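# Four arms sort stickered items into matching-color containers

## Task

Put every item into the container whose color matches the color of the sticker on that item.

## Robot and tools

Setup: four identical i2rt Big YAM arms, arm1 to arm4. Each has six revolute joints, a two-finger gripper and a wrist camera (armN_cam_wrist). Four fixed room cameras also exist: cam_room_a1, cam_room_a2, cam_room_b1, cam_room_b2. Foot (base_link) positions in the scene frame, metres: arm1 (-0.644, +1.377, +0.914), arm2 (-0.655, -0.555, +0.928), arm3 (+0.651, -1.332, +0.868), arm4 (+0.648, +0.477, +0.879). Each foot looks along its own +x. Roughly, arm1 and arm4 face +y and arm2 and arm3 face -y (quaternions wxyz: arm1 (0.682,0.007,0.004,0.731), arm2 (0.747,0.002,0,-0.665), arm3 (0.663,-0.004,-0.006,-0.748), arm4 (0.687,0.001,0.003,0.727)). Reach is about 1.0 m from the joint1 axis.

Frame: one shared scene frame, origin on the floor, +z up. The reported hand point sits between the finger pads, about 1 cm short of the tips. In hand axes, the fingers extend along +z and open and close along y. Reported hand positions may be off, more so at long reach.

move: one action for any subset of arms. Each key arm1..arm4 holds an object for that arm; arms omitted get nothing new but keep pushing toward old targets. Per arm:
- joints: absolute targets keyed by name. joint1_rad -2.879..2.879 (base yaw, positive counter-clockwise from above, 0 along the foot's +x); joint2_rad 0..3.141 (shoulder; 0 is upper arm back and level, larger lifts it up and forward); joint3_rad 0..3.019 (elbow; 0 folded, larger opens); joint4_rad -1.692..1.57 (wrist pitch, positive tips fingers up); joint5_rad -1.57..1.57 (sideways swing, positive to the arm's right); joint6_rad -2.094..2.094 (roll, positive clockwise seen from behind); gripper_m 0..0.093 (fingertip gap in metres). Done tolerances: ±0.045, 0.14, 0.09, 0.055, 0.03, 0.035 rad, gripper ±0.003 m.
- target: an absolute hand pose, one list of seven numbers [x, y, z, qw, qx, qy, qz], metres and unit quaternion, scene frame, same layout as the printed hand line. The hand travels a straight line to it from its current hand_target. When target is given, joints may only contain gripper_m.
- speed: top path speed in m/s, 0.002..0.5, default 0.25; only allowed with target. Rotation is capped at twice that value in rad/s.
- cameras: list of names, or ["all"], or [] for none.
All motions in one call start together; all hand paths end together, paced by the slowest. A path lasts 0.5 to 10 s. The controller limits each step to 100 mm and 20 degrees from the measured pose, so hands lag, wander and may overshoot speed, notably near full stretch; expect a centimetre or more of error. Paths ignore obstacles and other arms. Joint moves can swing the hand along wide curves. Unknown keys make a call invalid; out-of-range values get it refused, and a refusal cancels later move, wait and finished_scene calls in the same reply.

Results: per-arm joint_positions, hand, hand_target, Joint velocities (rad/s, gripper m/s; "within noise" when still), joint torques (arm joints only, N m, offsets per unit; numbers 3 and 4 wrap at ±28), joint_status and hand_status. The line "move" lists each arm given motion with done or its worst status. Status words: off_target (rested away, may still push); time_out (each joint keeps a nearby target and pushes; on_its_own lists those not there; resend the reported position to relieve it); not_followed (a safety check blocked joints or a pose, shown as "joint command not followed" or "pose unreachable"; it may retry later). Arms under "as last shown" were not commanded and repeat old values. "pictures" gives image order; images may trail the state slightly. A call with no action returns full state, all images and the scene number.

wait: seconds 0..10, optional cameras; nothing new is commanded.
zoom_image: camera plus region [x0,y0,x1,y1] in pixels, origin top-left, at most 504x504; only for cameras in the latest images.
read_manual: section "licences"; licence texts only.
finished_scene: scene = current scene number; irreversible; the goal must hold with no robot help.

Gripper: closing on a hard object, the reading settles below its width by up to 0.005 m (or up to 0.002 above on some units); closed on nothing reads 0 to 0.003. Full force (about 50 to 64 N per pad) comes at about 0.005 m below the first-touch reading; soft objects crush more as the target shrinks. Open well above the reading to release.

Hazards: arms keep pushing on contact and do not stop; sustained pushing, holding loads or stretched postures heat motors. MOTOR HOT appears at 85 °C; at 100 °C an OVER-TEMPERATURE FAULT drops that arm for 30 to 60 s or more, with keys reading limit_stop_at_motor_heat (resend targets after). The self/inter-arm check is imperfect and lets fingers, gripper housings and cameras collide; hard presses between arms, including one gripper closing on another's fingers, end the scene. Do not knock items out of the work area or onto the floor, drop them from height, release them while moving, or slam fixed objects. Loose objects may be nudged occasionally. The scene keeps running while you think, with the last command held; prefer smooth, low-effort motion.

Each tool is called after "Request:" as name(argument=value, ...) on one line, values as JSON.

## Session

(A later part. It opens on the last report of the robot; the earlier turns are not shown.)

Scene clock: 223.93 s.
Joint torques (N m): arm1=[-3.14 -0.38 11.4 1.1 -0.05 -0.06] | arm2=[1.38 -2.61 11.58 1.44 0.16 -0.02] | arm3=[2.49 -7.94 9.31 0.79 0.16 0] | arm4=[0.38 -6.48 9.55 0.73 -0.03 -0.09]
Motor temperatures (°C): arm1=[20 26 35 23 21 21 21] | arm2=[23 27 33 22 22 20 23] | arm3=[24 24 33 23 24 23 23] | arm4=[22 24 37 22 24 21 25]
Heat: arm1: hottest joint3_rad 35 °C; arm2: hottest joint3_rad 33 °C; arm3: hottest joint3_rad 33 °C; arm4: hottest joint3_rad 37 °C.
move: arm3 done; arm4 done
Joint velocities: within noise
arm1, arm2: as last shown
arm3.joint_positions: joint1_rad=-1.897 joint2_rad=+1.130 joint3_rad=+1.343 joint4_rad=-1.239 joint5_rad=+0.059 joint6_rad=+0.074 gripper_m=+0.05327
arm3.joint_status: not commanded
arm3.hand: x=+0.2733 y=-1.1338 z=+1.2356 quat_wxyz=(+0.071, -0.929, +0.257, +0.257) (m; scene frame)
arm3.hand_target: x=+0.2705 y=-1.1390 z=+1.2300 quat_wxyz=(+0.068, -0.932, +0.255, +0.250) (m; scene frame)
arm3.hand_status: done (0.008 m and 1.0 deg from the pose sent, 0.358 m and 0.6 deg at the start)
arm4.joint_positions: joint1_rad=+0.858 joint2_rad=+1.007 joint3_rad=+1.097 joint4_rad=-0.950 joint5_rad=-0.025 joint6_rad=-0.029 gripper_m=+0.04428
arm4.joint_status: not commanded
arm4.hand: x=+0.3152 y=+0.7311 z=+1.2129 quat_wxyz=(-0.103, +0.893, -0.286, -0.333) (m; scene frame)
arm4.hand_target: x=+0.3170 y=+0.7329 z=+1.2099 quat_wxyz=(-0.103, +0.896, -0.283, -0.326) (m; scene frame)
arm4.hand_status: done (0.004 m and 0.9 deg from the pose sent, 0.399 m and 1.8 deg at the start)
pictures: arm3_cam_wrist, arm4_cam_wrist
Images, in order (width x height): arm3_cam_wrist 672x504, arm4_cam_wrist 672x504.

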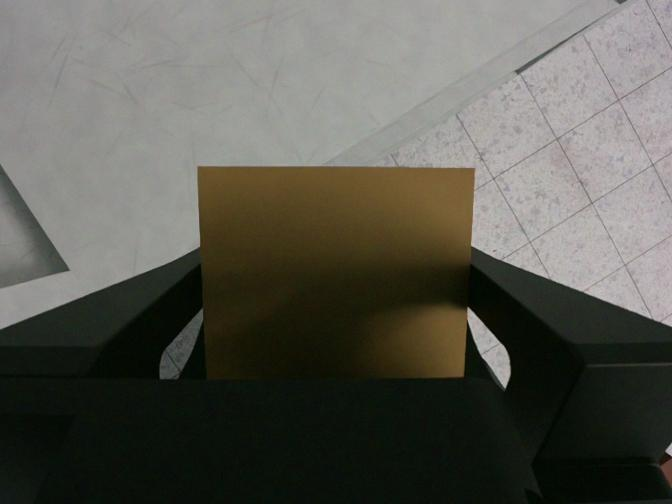

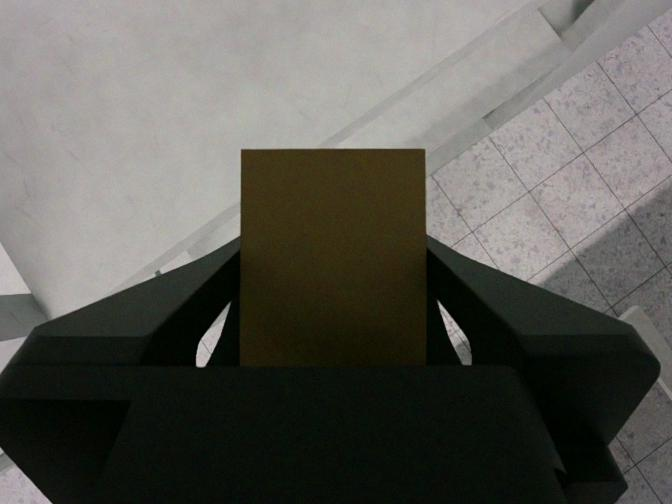

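Request:
move(arm3={"joints":{"joint1_rad":1.01,"joint2_rad":1.0,"joint3_rad":1.35,"joint4_rad":-1.3,"joint5_rad":0,"joint6_rad":0}}, arm4={"joints":{"joint1_rad":-1.24,"joint2_rad":1.0,"joint3_rad":1.35,"joint4_rad":-1.2,"joint5_rad":0,"joint6_rad":0}}, cameras=["arm3_cam_wrist","arm4_cam_wrist"])

Scene clock: 248.87 s.
Joint torques (N m): arm1=[-2.96 -0.32 11.56 1.05 -0.05 -0.03] | arm2=[1.44 -2.61 11.58 1.46 0.16 -0.03] | arm3=[1.67 -7.47 10 0.87 0.13 -0.11] | arm4=[1.08 -7.06 11.43 0.68 0.05 0.15]
Motor temperatures (°C): arm1=[20 25 35 23 21 21 21] | arm2=[23 26 33 22 22 20 23] | arm3=[24 24 31 23 24 23 24] | arm4=[21 23 37 22 24 21 26]
Heat: arm1: hottest joint3_rad 35 °C; arm2: hottest joint3_rad 33 °C; arm3: hottest joint3_rad 31 °C; arm4: hottest joint3_rad 37 °C.
move: arm3 done; arm4 done
Joint velocities: within noise
arm1, arm2: as last shown
arm3.joint_positions: joint1_rad=+1.003 joint2_rad=+1.014 joint3_rad=+1.343 joint4_rad=-1.293 joint5_rad=-0.002 joint6_rad=+0.006 gripper_m=+0.05327
arm3.joint_status: all done
arm3.hand: x=+0.9455 y=-1.5691 z=+1.2788 quat_wxyz=(-0.285, -0.323, -0.897, +0.105) (m; scene frame)
arm3.hand_target: x=+0.9432 y=-1.5639 z=+1.2863 quat_wxyz=(-0.291, -0.316, -0.897, +0.108) (m; scene frame)
arm3.hand_status: not commanded
arm4.joint_positions: joint1_rad=-1.241 joint2_rad=+1.006 joint3_rad=+1.317 joint4_rad=-1.189 joint5_rad=+0.001 joint6_rad=-0.011 gripper_m=+0.04431
arm4.joint_status: all done
arm4.hand: x=+1.0192 y=+0.6281 z=+1.2897 quat_wxyz=(-0.331, +0.186, -0.923, -0.062) (m; scene frame)
arm4.hand_target: x=+1.0177 y=+0.6282 z=+1.3074 quat_wxyz=(-0.344, +0.181, -0.919, -0.067) (m; scene frame)
arm4.hand_status: not commanded
pictures: arm3_cam_wrist, arm4_cam_wrist
Images, in order (width x height): arm3_cam_wrist 672x504, arm4_cam_wrist 672x504.

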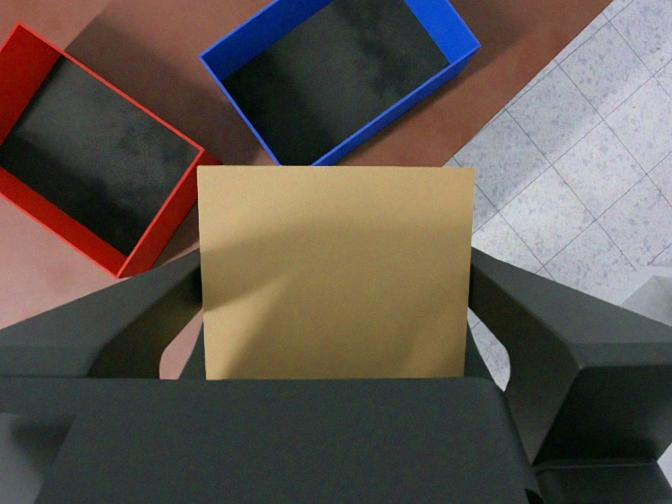

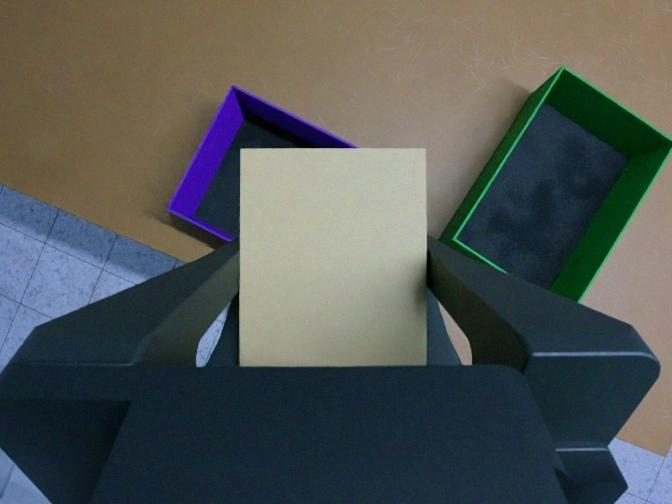

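Request:
move(arm3={"target":[1.16,-1.748,0.90,0.2359,0.3248,0.9121,-0.0840],"speed":0.25}, arm4={"target":[1.13,0.707,0.90,0.3174,-0.2111,0.9217,0.0727],"speed":0.25}, cameras=["arm3_cam_wrist","arm4_cam_wrist","cam_room_a1","cam_room_b1","cam_room_a2","cam_room_b2"])

Scene clock: 302.23 s.
Joint torques (N m): arm1=[-3.02 -0.32 11.44 1.13 -0.08 -0.05] | arm2=[1.44 -2.55 11.58 1.46 0.16 -0.03] | arm3=[1.14 -20.31 11.81 1.46 -0.08 -0.1] | arm4=[1.26 -14.86 7.16 1.62 -0.04 0.09]
Motor temperatures (°C): arm1=[20 24 35 23 21 21 21] | arm2=[23 25 33 22 22 20 23] | arm3=[24 24 30 23 24 23 25] | arm4=[21 23 37 22 24 21 26]
Heat: arm1: hottest joint3_rad 35 °C; arm2: hottest joint3_rad 33 °C; arm3: hottest joint3_rad 30 °C; arm4: hottest joint3_rad 37 °C.
move: arm3 off_target; arm4 off_target
Joint velocities: within noise
arm1, arm2: as last shown
arm3.joint_positions: joint1_rad=+1.003 joint2_rad=+1.943 joint3_rad=+1.296 joint4_rad=-0.492 joint5_rad=-0.008 joint6_rad=+0.006 gripper_m=+0.05327
arm3.joint_status: not commanded
arm3.hand: x=+1.1390 y=-1.7322 z=+0.8765 quat_wxyz=(-0.206, -0.330, -0.918, +0.074) (m; scene frame)
arm3.hand_target: x=+1.1588 y=-1.7469 z=+0.9009 quat_wxyz=(-0.236, -0.325, -0.912, +0.084) (m; scene frame)
arm3.hand_status: off_target (0.035 m and 3.7 deg from the pose sent, 0.471 m and 6.3 deg at the start)
arm4.joint_positions: joint1_rad=-1.191 joint2_rad=+1.661 joint3_rad=+0.815 joint4_rad=-0.087 joint5_rad=-0.002 joint6_rad=-0.009 gripper_m=+0.04431
arm4.joint_status: not commanded
arm4.hand: x=+1.1232 y=+0.6990 z=+0.8925 quat_wxyz=(-0.304, +0.210, -0.927, -0.066) (m; scene frame)
arm4.hand_target: x=+1.1297 y=+0.7070 z=+0.9001 quat_wxyz=(-0.317, +0.211, -0.922, -0.073) (m; scene frame)
arm4.hand_status: off_target (0.013 m and 1.9 deg from the pose sent, 0.413 m and 3.6 deg at the start)
pictures: arm3_cam_wrist, arm4_cam_wrist, cam_room_a1, cam_room_a2, cam_room_b1, cam_room_b2
Images, in order (width x height): arm3_cam_wrist 672x504, arm4_cam_wrist 672x504, cam_room_a1 672x504, cam_room_a2 672x504, cam_room_b1 672x504, cam_room_b2 672x504.

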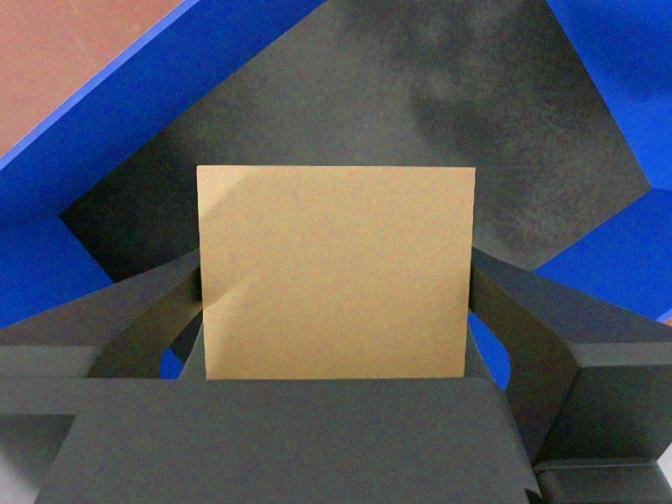

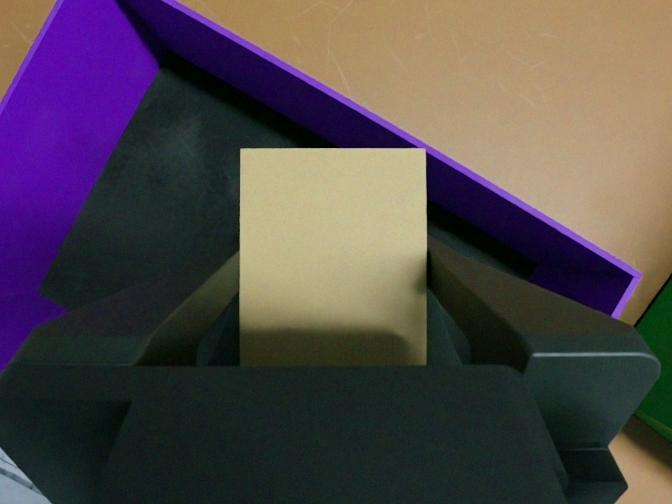

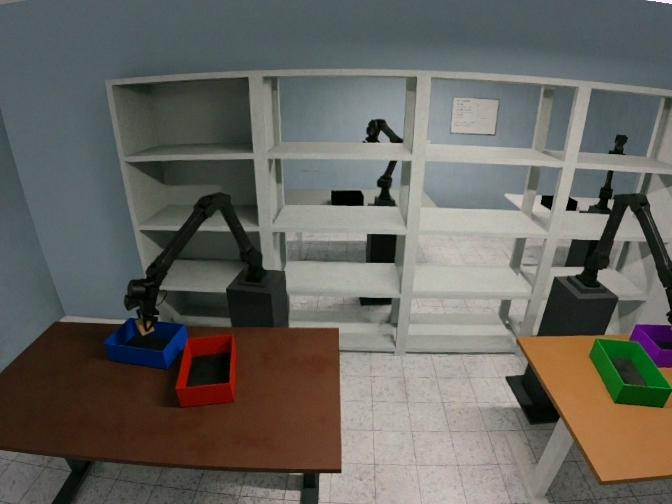

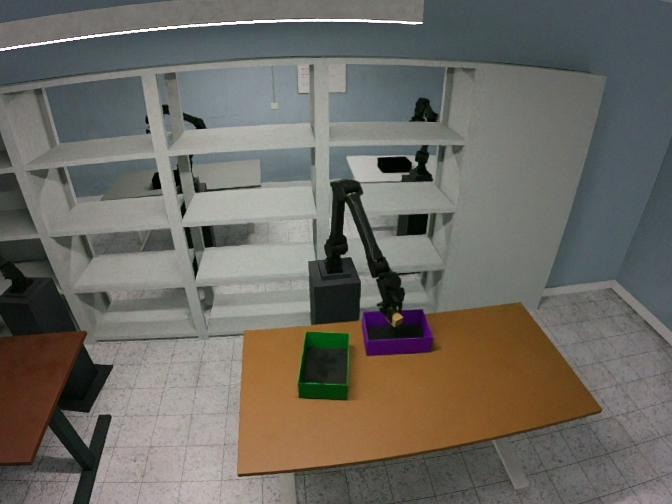

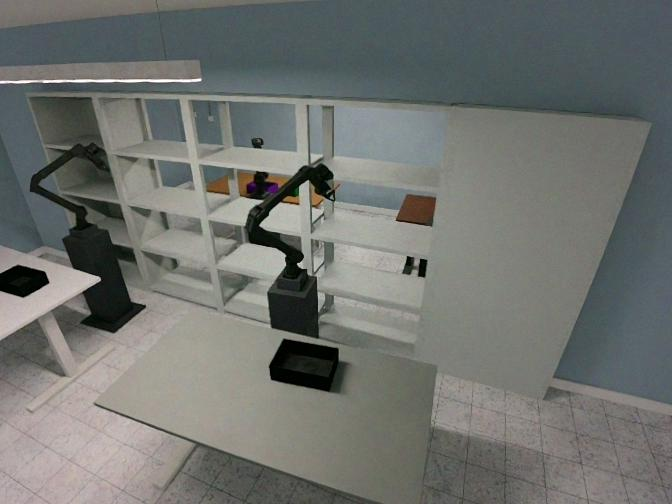

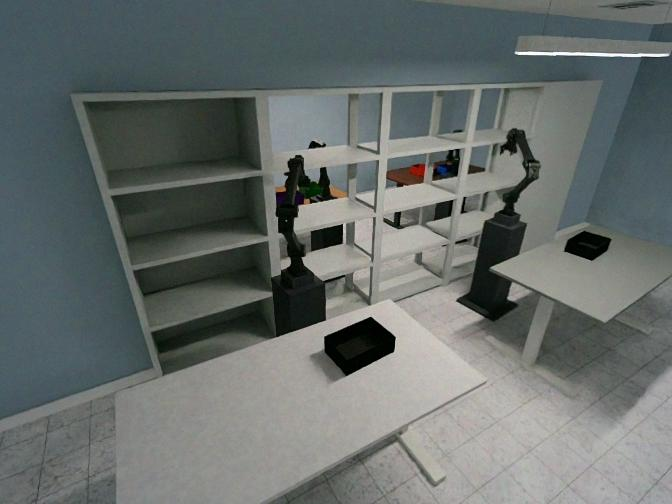

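Request:
move(arm3={"target":[1.172,-1.762,0.82,0.2359,0.3248,0.9121,-0.0840],"speed":0.12}, arm4={"target":[1.130,0.730,0.80,0.3189,-0.2250,0.9187,0.0774],"speed":0.12}, cameras=["arm3_cam_wrist","arm4_cam_wrist","cam_room_a2","cam_room_a1"])

Scene clock: 321.67 s.
Joint torques (N m): arm1=[-2.84 0.21 11.33 0.96 -0.05 -0.04] | arm2=[1.32 -2.55 11.58 1.46 0.16 -0.03] | arm3=[0.91 -20.6 10.93 1.61 -0.08 -0.11] | arm4=[1.03 -15.21 5.15 1.72 0.23 0.14]
Motor temperatures (°C): arm1=[20 24 35 23 21 21 21] | arm2=[23 25 33 22 22 20 23] | arm3=[24 25 33 23 24 23 25] | arm4=[21 23 37 22 24 21 26]
Heat: arm1: hottest joint3_rad 35 °C; arm2: hottest joint3_rad 33 °C; arm3: hottest joint3_rad 33 °C; arm4: hottest joint3_rad 37 °C.
move: arm3 off_target; arm4 done
Joint velocities: within noise
arm1: as last shown
arm2.joint_positions: joint1_rad=+0.915 joint2_rad=+0.794 joint3_rad=+1.289 joint4_rad=-1.386 joint5_rad=+0.003 joint6_rad=+0.012 gripper_m=+0.08493
arm2.joint_status: not commanded
arm2.hand: x=-0.4015 y=-0.7099 z=+1.3648 quat_wxyz=(-0.322, -0.257, -0.907, +0.087) (m; scene frame)
arm2.hand_target: x=-0.4013 y=-0.7079 z=+1.3665 quat_wxyz=(-0.317, -0.250, -0.910, +0.087) (m; scene frame)
arm2.hand_status: not commanded
arm3.joint_positions: joint1_rad=+1.003 joint2_rad=+2.095 joint3_rad=+1.320 joint4_rad=-0.353 joint5_rad=-0.010 joint6_rad=+0.004 gripper_m=+0.05327
arm3.joint_status: not commanded
arm3.hand: x=+1.1531 y=-1.7443 z=+0.8067 quat_wxyz=(-0.211, -0.329, -0.917, +0.075) (m; scene frame)
arm3.hand_target: x=+1.1710 y=-1.7610 z=+0.8208 quat_wxyz=(-0.236, -0.325, -0.912, +0.084) (m; scene frame)
arm3.hand_status: off_target (0.029 m and 3.1 deg from the pose sent, 0.072 m and 3.7 deg at the start)
arm4.joint_positions: joint1_rad=-1.149 joint2_rad=+1.924 joint3_rad=+0.815 joint4_rad=+0.193 joint5_rad=+0.000 joint6_rad=-0.009 gripper_m=+0.04431
arm4.joint_status: not commanded
arm4.hand: x=+1.1251 y=+0.7241 z=+0.7996 quat_wxyz=(-0.310, +0.229, -0.920, -0.074) (m; scene frame)
arm4.hand_target: x=+1.1299 y=+0.7299 z=+0.8001 quat_wxyz=(-0.318, +0.225, -0.918, -0.077) (m; scene frame)
arm4.hand_status: done (0.008 m and 1.2 deg from the pose sent, 0.098 m and 2.9 deg at the start)
pictures: arm3_cam_wrist, arm4_cam_wrist, cam_room_a1, cam_room_a2
Images, in order (width x height): arm3_cam_wrist 672x504, arm4_cam_wrist 672x504, cam_room_a1 672x504, cam_room_a2 672x504.

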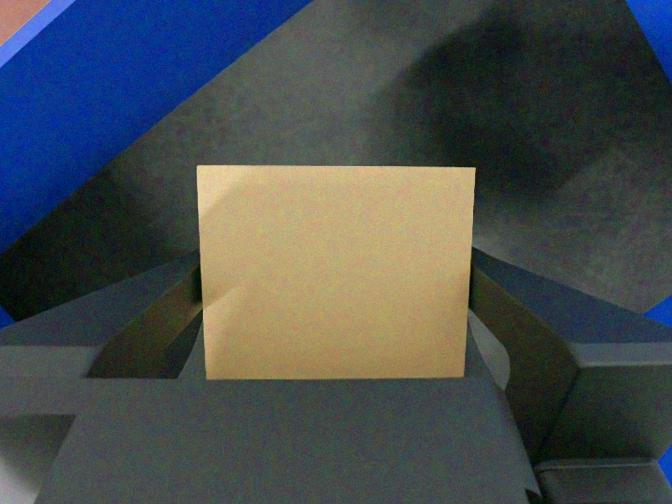

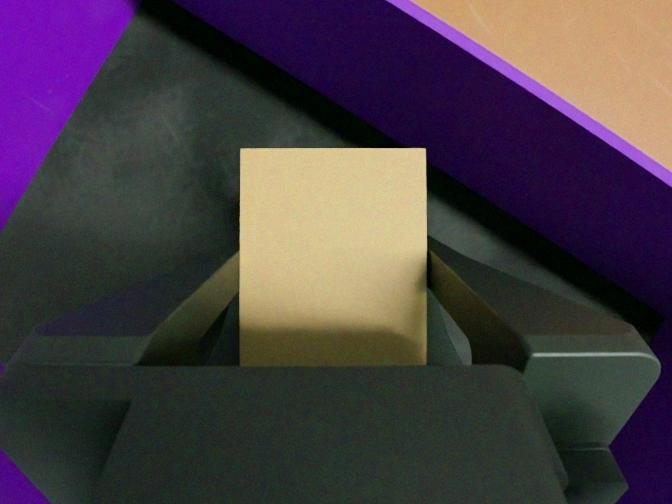

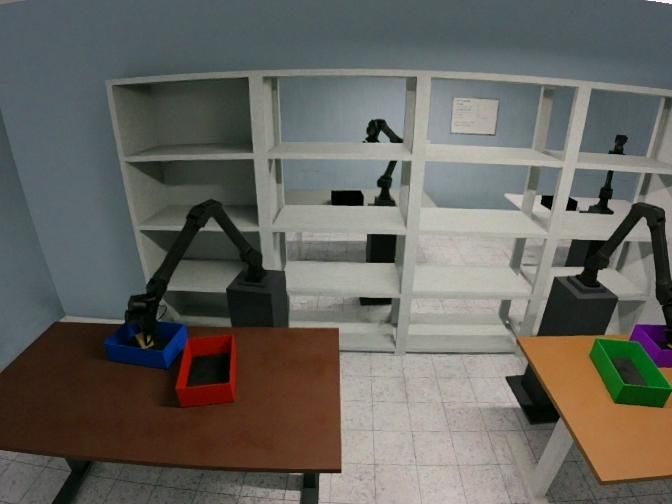

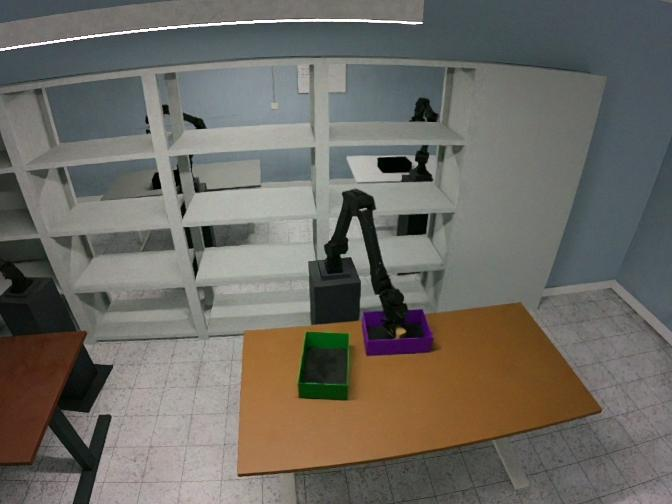

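Request:
move(arm3={"target":[1.172,-1.762,0.788,0.2439,0.3228,0.9062,-0.0869],"speed":0.08}, arm4={"target":[1.122,0.728,0.767,0.3189,-0.2250,0.9187,0.0774],"speed":0.08}, cameras=["arm3_cam_wrist","arm4_cam_wrist"])

Request:
move(arm3={"target":[1.172,-1.762,0.776,0.2439,0.3228,0.9062,-0.0869],"speed":0.06}, arm4={"target":[1.122,0.728,0.752,0.3189,-0.2250,0.9187,0.0774],"speed":0.06}, cameras=["arm4_cam_wrist"])

Scene clock: 331.20 s.
Joint torques (N m): arm1=[-2.84 -0.15 11.32 1.09 -0.06 -0.02] | arm2=[1.49 -2.67 11.56 1.42 0.16 -0.03] | arm3=[1.03 -21.36 9.18 1.66 -0.06 -0.11] | arm4=[1.55 -15.5 4 1.7 0.22 0.17]
Motor temperatures (°C): arm1=[20 24 35 23 21 21 21] | arm2=[23 25 33 22 22 20 23] | arm3=[24 25 32 23 24 23 25] | arm4=[21 23 36 22 24 21 27]
Heat: arm1: hottest joint3_rad 35 °C; arm2: hottest joint3_rad 33 °C; arm3: hottest joint3_rad 32 °C; arm4: hottest joint3_rad 36 °C.
move: arm3 off_target; arm4 done
Joint velocities: within noise
arm1.joint_positions: joint1_rad=-2.244 joint2_rad=+0.803 joint3_rad=+1.290 joint4_rad=-1.391 joint5_rad=-0.008 joint6_rad=+0.004 gripper_m=+0.07496
arm1.joint_status: not commanded
arm1.hand: x=-0.3907 y=+1.2071 z=+1.3438 quat_wxyz=(-0.307, -0.282, -0.904, +0.094) (m; scene frame)
arm1.hand_target: x=-0.3946 y=+1.2060 z=+1.3480 quat_wxyz=(-0.308, -0.284, -0.903, +0.097) (m; scene frame)
arm1.hand_status: not commanded
arm2: as last shown
arm3.joint_positions: joint1_rad=+1.003 joint2_rad=+2.155 joint3_rad=+1.320 joint4_rad=-0.259 joint5_rad=-0.010 joint6_rad=+0.004 gripper_m=+0.05327
arm3.joint_status: not commanded
arm3.hand: x=+1.1596 y=-1.7500 z=+0.7795 quat_wxyz=(-0.227, -0.327, -0.914, +0.081) (m; scene frame)
arm3.hand_target: x=+1.1716 y=-1.7615 z=+0.7885 quat_wxyz=(-0.245, -0.324, -0.910, +0.087) (m; scene frame)
arm3.hand_status: off_target (0.019 m and 2.2 deg from the pose sent, 0.032 m and 4.2 deg at the start)
arm4.joint_positions: joint1_rad=-1.146 joint2_rad=+2.003 joint3_rad=+0.808 joint4_rad=+0.292 joint5_rad=+0.002 joint6_rad=-0.006 gripper_m=+0.04431
arm4.joint_status: not commanded
arm4.hand: x=+1.1226 y=+0.7243 z=+0.7715 quat_wxyz=(-0.316, +0.228, -0.918, -0.075) (m; scene frame)
arm4.hand_target: x=+1.1218 y=+0.7279 z=+0.7670 quat_wxyz=(-0.318, +0.225, -0.918, -0.077) (m; scene frame)
arm4.hand_status: done (0.006 m and 0.6 deg from the pose sent, 0.033 m and 1.2 deg at the start)
pictures: arm3_cam_wrist, arm4_cam_wrist
Images, in order (width x height): arm3_cam_wrist 672x504, arm4_cam_wrist 672x504.

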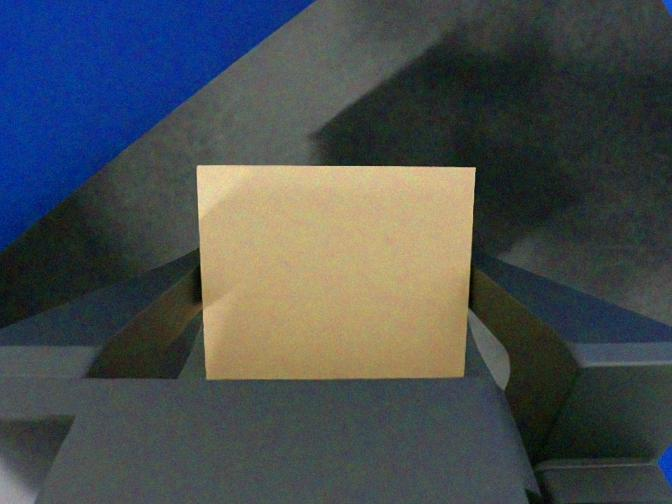

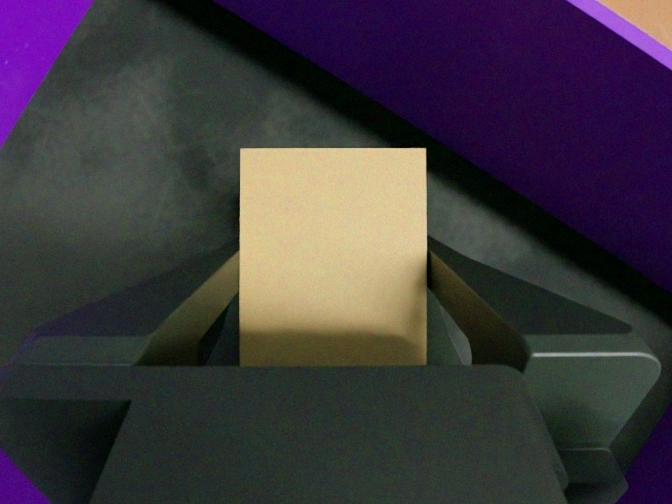

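Scene clock: 332.20 s.
Joint torques (N m): arm1=[-2.73 -0.38 11.38 1.03 -0.03 0.03] | arm2=[1.38 -2.73 11.56 1.44 0.16 -0.03] | arm3=[0.85 -20.72 8.99 1.69 -0.06 -0.11] | arm4=[1.14 -15.15 4.12 1.72 0.22 0.19]
Motor temperatures (°C): arm1=[20 24 35 23 21 21 21] | arm2=[23 25 33 22 22 20 23] | arm3=[24 25 32 23 24 23 25] | arm4=[21 23 36 22 24 21 27]
Heat: arm1: hottest joint3_rad 35 °C; arm2: hottest joint3_rad 33 °C; arm3: hottest joint3_rad 32 °C; arm4: hottest joint3_rad 36 °C.
move: arm3 off_target; arm4 done
Joint velocities: within noise
arm1, arm2: as last shown
arm3.joint_positions: joint1_rad=+1.003 joint2_rad=+2.171 joint3_rad=+1.320 joint4_rad=-0.237 joint5_rad=-0.010 joint6_rad=+0.004 gripper_m=+0.05327
arm3.joint_status: not commanded
arm3.hand: x=+1.1604 y=-1.7508 z=+0.7716 quat_wxyz=(-0.230, -0.327, -0.913, +0.082) (m; scene frame)
arm3.hand_target: x=+1.1716 y=-1.7615 z=+0.7764 quat_wxyz=(-0.245, -0.324, -0.910, +0.087) (m; scene frame)
arm3.hand_status: off_target (0.017 m and 1.9 deg from the pose sent, 0.018 m and 2.2 deg at the start)
arm4.joint_positions: joint1_rad=-1.146 joint2_rad=+2.044 joint3_rad=+0.808 joint4_rad=+0.329 joint5_rad=+0.002 joint6_rad=-0.006 gripper_m=+0.04431
arm4.joint_status: not commanded
arm4.hand: x=+1.1203 y=+0.7231 z=+0.7566 quat_wxyz=(-0.315, +0.228, -0.918, -0.075) (m; scene frame)
arm4.hand_target: x=+1.1217 y=+0.7279 z=+0.7519 quat_wxyz=(-0.318, +0.225, -0.918, -0.077) (m; scene frame)
arm4.hand_status: done (0.007 m and 0.7 deg from the pose sent, 0.020 m and 0.5 deg at the start)
pictures: arm4_cam_wrist
Images, in order (width x height): arm4_cam_wrist 672x504.

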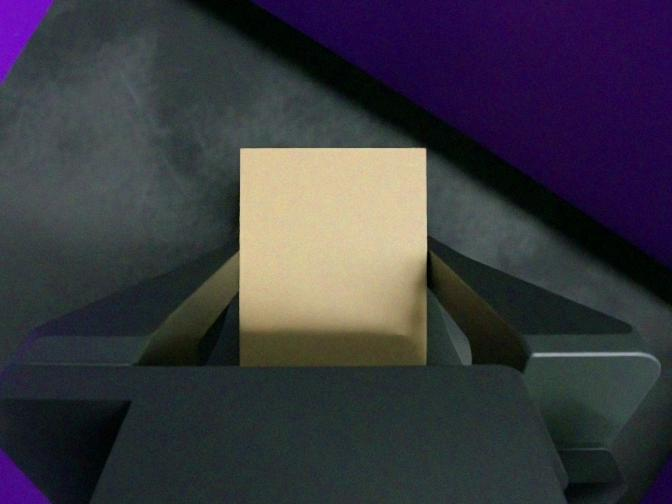

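Request:
move(arm3={"target":[1.172,-1.762,0.762,0.2439,0.3228,0.9062,-0.0869],"speed":0.06}, arm4={"target":[1.122,0.728,0.742,0.3189,-0.2250,0.9187,0.0774],"speed":0.06})

Request:
move(arm3={"target":[1.172,-1.762,0.752,0.2439,0.3228,0.9062,-0.0869],"speed":0.06}, arm4={"target":[1.122,0.728,0.735,0.3189,-0.2250,0.9187,0.0774],"speed":0.06}, cameras=["arm4_cam_wrist","arm3_cam_wrist"])

Scene clock: 337.50 s.
Joint torques (N m): arm1=[-2.49 0.15 11.43 1.06 -0.05 -0.01] | arm2=[1.32 -2.61 11.58 1.44 0.15 -0.03] | arm3=[0.79 -20.72 8.98 1.65 -0.06 -0.11] | arm4=[1.73 -15.27 4.37 1.61 0.23 0.14]
Motor temperatures (°C): arm1=[20 24 35 23 21 21 21] | arm2=[23 25 33 22 22 20 23] | arm3=[24 25 32 23 24 23 25] | arm4=[21 23 35 22 24 21 27]
Heat: arm1: hottest joint3_rad 35 °C; arm2: hottest joint3_rad 33 °C; arm3: hottest joint3_rad 32 °C; arm4: hottest joint3_rad 35 °C.
move: arm3 off_target; arm4 done
Joint velocities: within noise
arm1, arm2: as last shown
arm3.joint_positions: joint1_rad=+1.003 joint2_rad=+2.198 joint3_rad=+1.320 joint4_rad=-0.210 joint5_rad=-0.010 joint6_rad=+0.004 gripper_m=+0.05327
arm3.joint_status: not commanded
arm3.hand: x=+1.1601 y=-1.7507 z=+0.7577 quat_wxyz=(-0.230, -0.327, -0.913, +0.082) (m; scene frame)
arm3.hand_target: x=+1.1715 y=-1.7615 z=+0.7623 quat_wxyz=(-0.245, -0.324, -0.910, +0.087) (m; scene frame)
arm3.hand_status: off_target (0.017 m and 1.9 deg from the pose sent, 0.019 m and 1.9 deg at the start)
arm4.joint_positions: joint1_rad=-1.146 joint2_rad=+2.071 joint3_rad=+0.808 joint4_rad=+0.354 joint5_rad=+0.002 joint6_rad=-0.006 gripper_m=+0.04431
arm4.joint_status: not commanded
arm4.hand: x=+1.1183 y=+0.7220 z=+0.7463 quat_wxyz=(-0.313, +0.228, -0.919, -0.074) (m; scene frame)
arm4.hand_target: x=+1.1217 y=+0.7280 z=+0.7422 quat_wxyz=(-0.318, +0.225, -0.918, -0.077) (m; scene frame)
arm4.hand_status: done (0.008 m and 0.8 deg from the pose sent, 0.016 m and 0.7 deg at the start)
pictures: none

Scene clock: 338.47 s.
Joint torques (N m): arm1=[-2.78 -0.26 11.36 1.14 -0.01 -0.02] | arm2=[1.38 -2.55 11.58 1.42 0.16 -0.02] | arm3=[1.08 -19.19 9.16 1.7 -0.05 -0.1] | arm4=[0.97 -14.39 4.62 1.58 0.25 0.15]
Motor temperatures (°C): arm1=[20 24 35 23 21 21 21] | arm2=[23 25 33 22 22 20 23] | arm3=[24 25 32 23 24 23 25] | arm4=[21 23 35 22 24 21 27]
Heat: arm1: hottest joint3_rad 35 °C; arm2: hottest joint3_rad 33 °C; arm3: hottest joint3_rad 32 °C; arm4: hottest joint3_rad 35 °C.
move: arm3 off_target; arm4 done
Joint velocities: within noise
arm1, arm2: as last shown
arm3.joint_positions: joint1_rad=+1.003 joint2_rad=+2.201 joint3_rad=+1.320 joint4_rad=-0.193 joint5_rad=-0.010 joint6_rad=+0.004 gripper_m=+0.05327
arm3.joint_status: not commanded
arm3.hand: x=+1.1624 y=-1.7525 z=+0.7575 quat_wxyz=(-0.236, -0.327, -0.911, +0.084) (m; scene frame)
arm3.hand_target: x=+1.1715 y=-1.7614 z=+0.7523 quat_wxyz=(-0.245, -0.324, -0.910, +0.087) (m; scene frame)
arm3.hand_status: off_target (0.015 m and 1.1 deg from the pose sent, 0.017 m and 1.9 deg at the start)
arm4.joint_positions: joint1_rad=-1.146 joint2_rad=+2.083 joint3_rad=+0.808 joint4_rad=+0.373 joint5_rad=+0.002 joint6_rad=-0.005 gripper_m=+0.04431
arm4.joint_status: not commanded
arm4.hand: x=+1.1189 y=+0.7224 z=+0.7432 quat_wxyz=(-0.317, +0.228, -0.918, -0.075) (m; scene frame)
arm4.hand_target: x=+1.1216 y=+0.7279 z=+0.7351 quat_wxyz=(-0.318, +0.225, -0.918, -0.077) (m; scene frame)
arm4.hand_status: done (0.010 m and 0.5 deg from the pose sent, 0.013 m and 0.8 deg at the start)
pictures: arm3_cam_wrist, arm4_cam_wrist
Images, in order (width x height): arm3_cam_wrist 672x504, arm4_cam_wrist 672x504.

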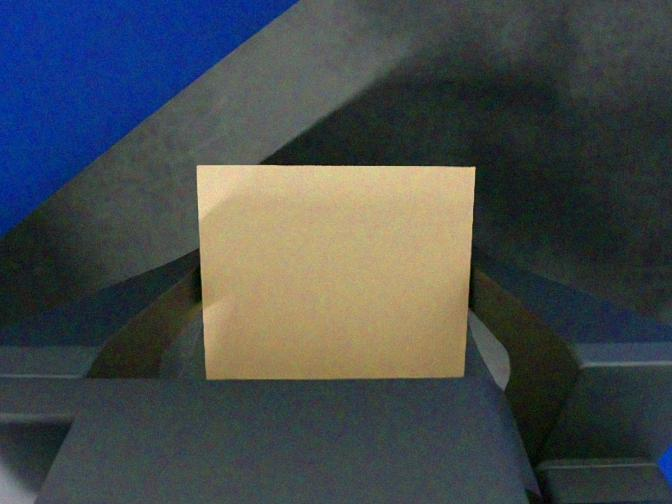

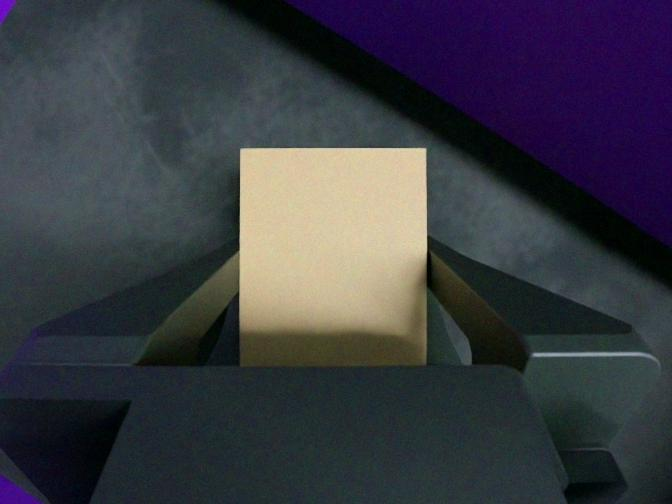

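Request:
move(arm3={"target":[1.172,-1.762,0.757,0.2439,0.3228,0.9062,-0.0869],"speed":0.06,"joints":{"gripper_m":0.078}}, arm4={"target":[1.122,0.728,0.739,0.3189,-0.2250,0.9187,0.0774],"speed":0.06,"joints":{"gripper_m":0.072}}, cameras=["arm4_cam_wrist","arm3_cam_wrist"])

Scene clock: 342.77 s.
Joint torques (N m): arm1=[-2.55 0.15 11.33 1.09 -0.04 -0.02] | arm2=[1.32 -2.55 11.56 1.44 0.16 -0.03] | arm3=[0.91 -20.66 9.07 1.22 -0.05 -0.1] | arm4=[1.2 -15.79 4.4 1.25 0.22 0.15]
Motor temperatures (°C): arm1=[20 24 35 23 21 21 21] | arm2=[23 25 33 22 22 20 23] | arm3=[24 26 32 23 24 23 25] | arm4=[21 23 35 22 24 21 27]
Heat: arm1: hottest joint3_rad 35 °C; arm2: hottest joint3_rad 33 °C; arm3: hottest joint3_rad 32 °C; arm4: hottest joint3_rad 35 °C.
move: arm3 off_target; arm4 done
Joint velocities: within noise
arm1, arm2: as last shown
arm3.joint_positions: joint1_rad=+1.003 joint2_rad=+2.207 joint3_rad=+1.320 joint4_rad=-0.191 joint5_rad=-0.010 joint6_rad=+0.004 gripper_m=+0.07796
arm3.joint_status: all done
arm3.hand: x=+1.1616 y=-1.7520 z=+0.7541 quat_wxyz=(-0.234, -0.327, -0.912, +0.084) (m; scene frame)
arm3.hand_target: x=+1.1717 y=-1.7616 z=+0.7573 quat_wxyz=(-0.245, -0.324, -0.910, +0.087) (m; scene frame)
arm3.hand_status: off_target (0.015 m and 1.3 deg from the pose sent, 0.013 m and 1.1 deg at the start)
arm4.joint_positions: joint1_rad=-1.146 joint2_rad=+2.084 joint3_rad=+0.808 joint4_rad=+0.373 joint5_rad=+0.003 joint6_rad=-0.005 gripper_m=+0.07191
arm4.joint_status: all done
arm4.hand: x=+1.1187 y=+0.7222 z=+0.7428 quat_wxyz=(-0.316, +0.227, -0.918, -0.075) (m; scene frame)
arm4.hand_target: x=+1.1217 y=+0.7280 z=+0.7391 quat_wxyz=(-0.318, +0.225, -0.918, -0.077) (m; scene frame)
arm4.hand_status: done (0.008 m and 0.5 deg from the pose sent, 0.008 m and 0.5 deg at the start)
pictures: arm3_cam_wrist, arm4_cam_wrist
Images, in order (width x height): arm3_cam_wrist 672x504, arm4_cam_wrist 672x504.

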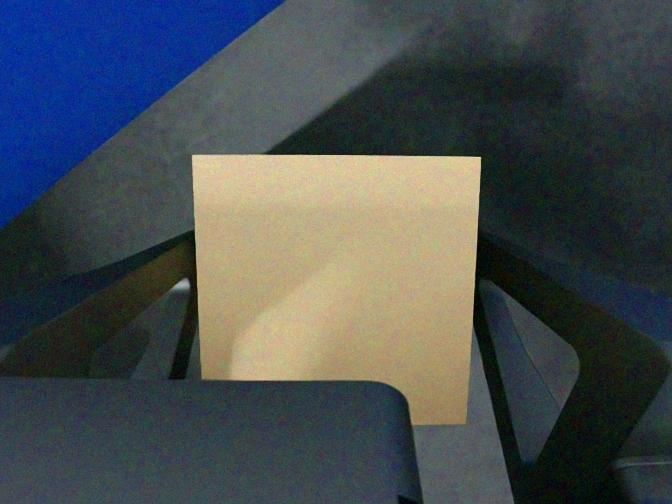

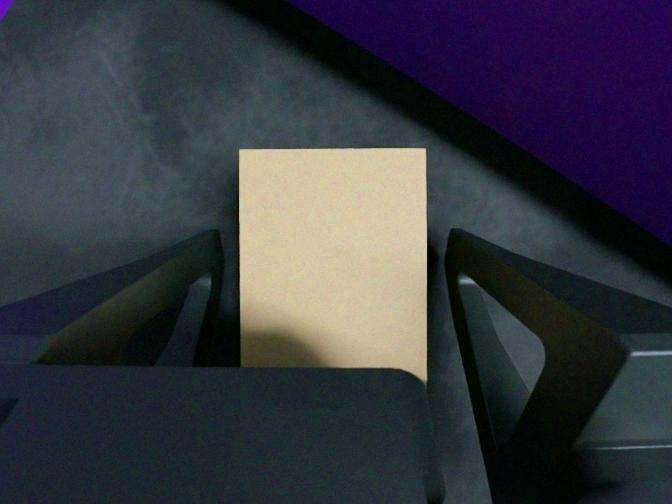

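Request:
move(arm3={"target":[1.164,-1.756,0.86,0.2359,0.3248,0.9121,-0.0840],"speed":0.12,"joints":{"gripper_m":0.086}}, arm4={"target":[1.112,0.722,0.85,0.3189,-0.2250,0.9187,0.0774],"speed":0.12,"joints":{"gripper_m":0.078}})

Request:
move(arm3={"target":[1.08,-1.687,1.02,0.2359,0.3248,0.9121,-0.0840],"speed":0.25}, arm4={"target":[1.03,0.672,1.02,0.3189,-0.2250,0.9187,0.0774],"speed":0.25}, cameras=["arm4_cam_wrist","arm3_cam_wrist","cam_room_a1","cam_room_a2"])

Scene clock: 350.77 s.
Joint torques (N m): arm1=[-2.73 -0.21 11.37 0.9 -0.07 -0.01] | arm2=[1.44 -2.49 11.56 1.46 0.15 -0.02] | arm3=[0.73 -21.66 9.91 0.62 -0.08 -0.13] | arm4=[1.38 -15.27 5.27 0.62 0.18 0.13]
Motor temperatures (°C): arm1=[20 24 35 23 21 21 21] | arm2=[23 25 34 22 22 20 23] | arm3=[24 26 31 23 24 23 24] | arm4=[21 24 34 22 24 21 26]
Heat: arm1: hottest joint3_rad 35 °C; arm2: hottest joint3_rad 34 °C; arm3: hottest joint3_rad 31 °C; arm4: hottest joint3_rad 34 °C.
move: arm3 off_target; arm4 done
Joint velocities: within noise
arm1, arm2: as last shown
arm3.joint_positions: joint1_rad=+1.003 joint2_rad=+2.032 joint3_rad=+1.320 joint4_rad=-0.396 joint5_rad=-0.011 joint6_rad=+0.004 gripper_m=+0.08593
arm3.joint_status: all done
arm3.hand: x=+1.1546 y=-1.7449 z=+0.8417 quat_wxyz=(-0.221, -0.328, -0.915, +0.078) (m; scene frame)
arm3.hand_target: x=+1.1636 y=-1.7555 z=+0.8601 quat_wxyz=(-0.236, -0.325, -0.912, +0.084) (m; scene frame)
arm3.hand_status: off_target (0.023 m and 1.9 deg from the pose sent, 0.106 m and 0.3 deg at the start)
arm4.joint_positions: joint1_rad=-1.146 joint2_rad=+1.775 joint3_rad=+0.774 joint4_rad=+0.112 joint5_rad=+0.003 joint6_rad=-0.005 gripper_m=+0.07788
arm4.joint_status: all done
arm4.hand: x=+1.1154 y=+0.7206 z=+0.8492 quat_wxyz=(-0.322, +0.227, -0.916, -0.077) (m; scene frame)
arm4.hand_target: x=+1.1119 y=+0.7220 z=+0.8499 quat_wxyz=(-0.318, +0.225, -0.918, -0.077) (m; scene frame)
arm4.hand_status: done (0.004 m and 0.5 deg from the pose sent, 0.107 m and 0.5 deg at the start)
pictures: none

Scene clock: 352.27 s.
Joint torques (N m): arm1=[-2.43 -0.21 11.33 1.1 -0.04 -0.05] | arm2=[1.44 -2.61 11.56 1.43 0.16 -0.03] | arm3=[0.44 -14.86 8.53 0.69 -0.08 -0.12] | arm4=[0.21 -7.82 8.94 0.65 -0.03 0.01]
Motor temperatures (°C): arm1=[20 24 35 23 21 21 21] | arm2=[23 25 34 22 22 20 23] | arm3=[24 26 31 23 24 23 24] | arm4=[21 24 34 22 24 21 26]
Heat: arm1: hottest joint3_rad 35 °C; arm2: hottest joint3_rad 34 °C; arm3: hottest joint3_rad 31 °C; arm4: hottest joint3_rad 34 °C.
move: arm3 done; arm4 done
Joint velocities: within noise
arm1, arm2: as last shown
arm3.joint_positions: joint1_rad=+1.003 joint2_rad=+1.558 joint3_rad=+1.182 joint4_rad=-0.679 joint5_rad=-0.013 joint6_rad=+0.000 gripper_m=+0.08593
arm3.joint_status: not commanded
arm3.hand: x=+1.0860 y=-1.6855 z=+1.0268 quat_wxyz=(-0.245, -0.323, -0.910, +0.086) (m; scene frame)
arm3.hand_target: x=+1.0801 y=-1.6868 z=+1.0201 quat_wxyz=(-0.236, -0.325, -0.912, +0.084) (m; scene frame)
arm3.hand_status: done (0.009 m and 1.1 deg from the pose sent, 0.202 m and 1.9 deg at the start)
arm4.joint_positions: joint1_rad=-1.150 joint2_rad=+1.143 joint3_rad=+0.692 joint4_rad=-0.432 joint5_rad=-0.002 joint6_rad=-0.005 gripper_m=+0.07788
arm4.joint_status: not commanded
arm4.hand: x=+1.0283 y=+0.6742 z=+1.0214 quat_wxyz=(-0.324, +0.226, -0.915, -0.079) (m; scene frame)
arm4.hand_target: x=+1.0299 y=+0.6720 z=+1.0200 quat_wxyz=(-0.319, +0.225, -0.918, -0.077) (m; scene frame)
arm4.hand_status: done (0.003 m and 0.8 deg from the pose sent, 0.197 m and 0.6 deg at the start)
pictures: arm3_cam_wrist, arm4_cam_wrist, cam_room_a1, cam_room_a2
Images, in order (width x height): arm3_cam_wrist 672x504, arm4_cam_wrist 672x504, cam_room_a1 672x504, cam_room_a2 672x504.

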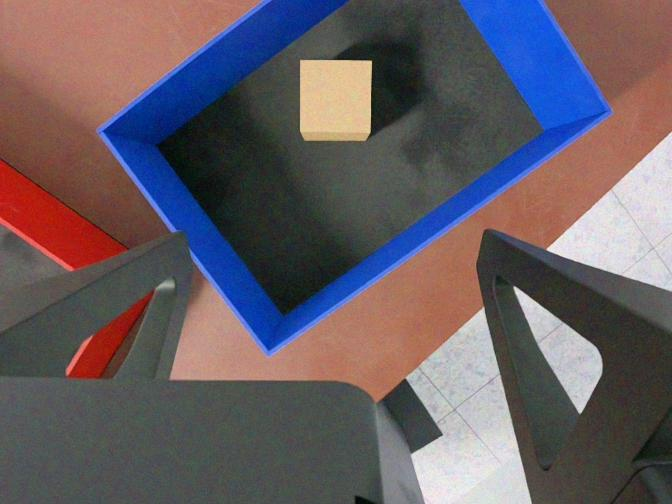

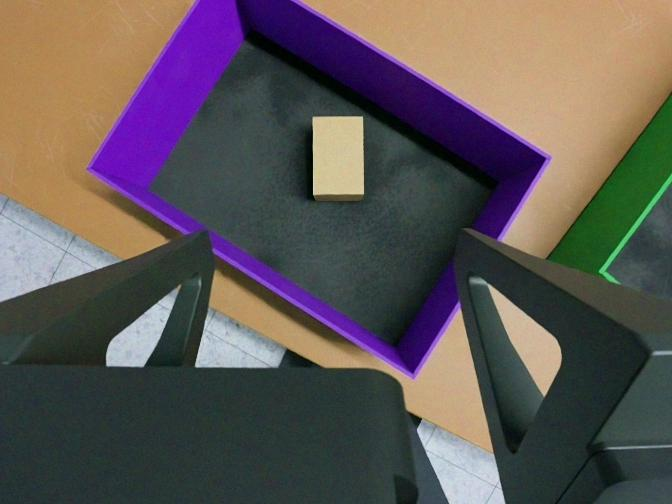

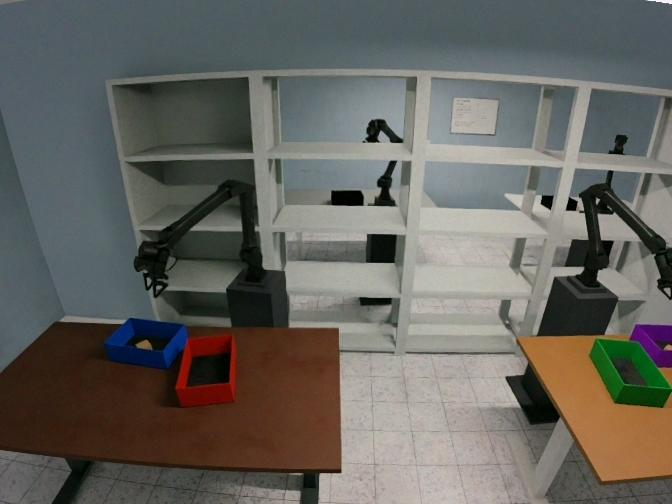

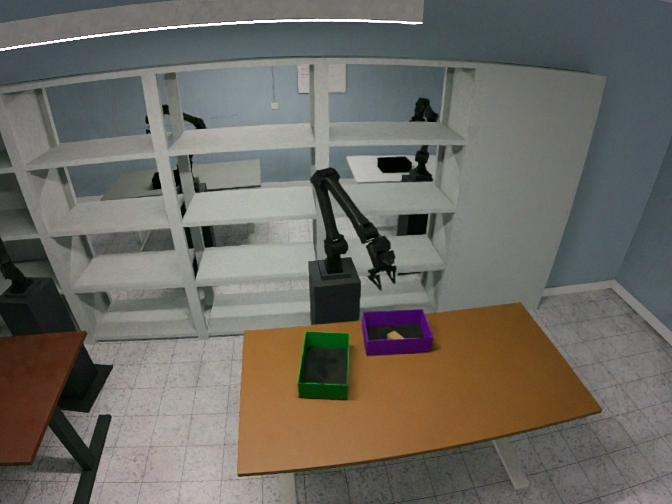

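Both items are in their bins and the arms are clear.

Request:
finished_scene(scene=3)

The scene is finished: the task was done.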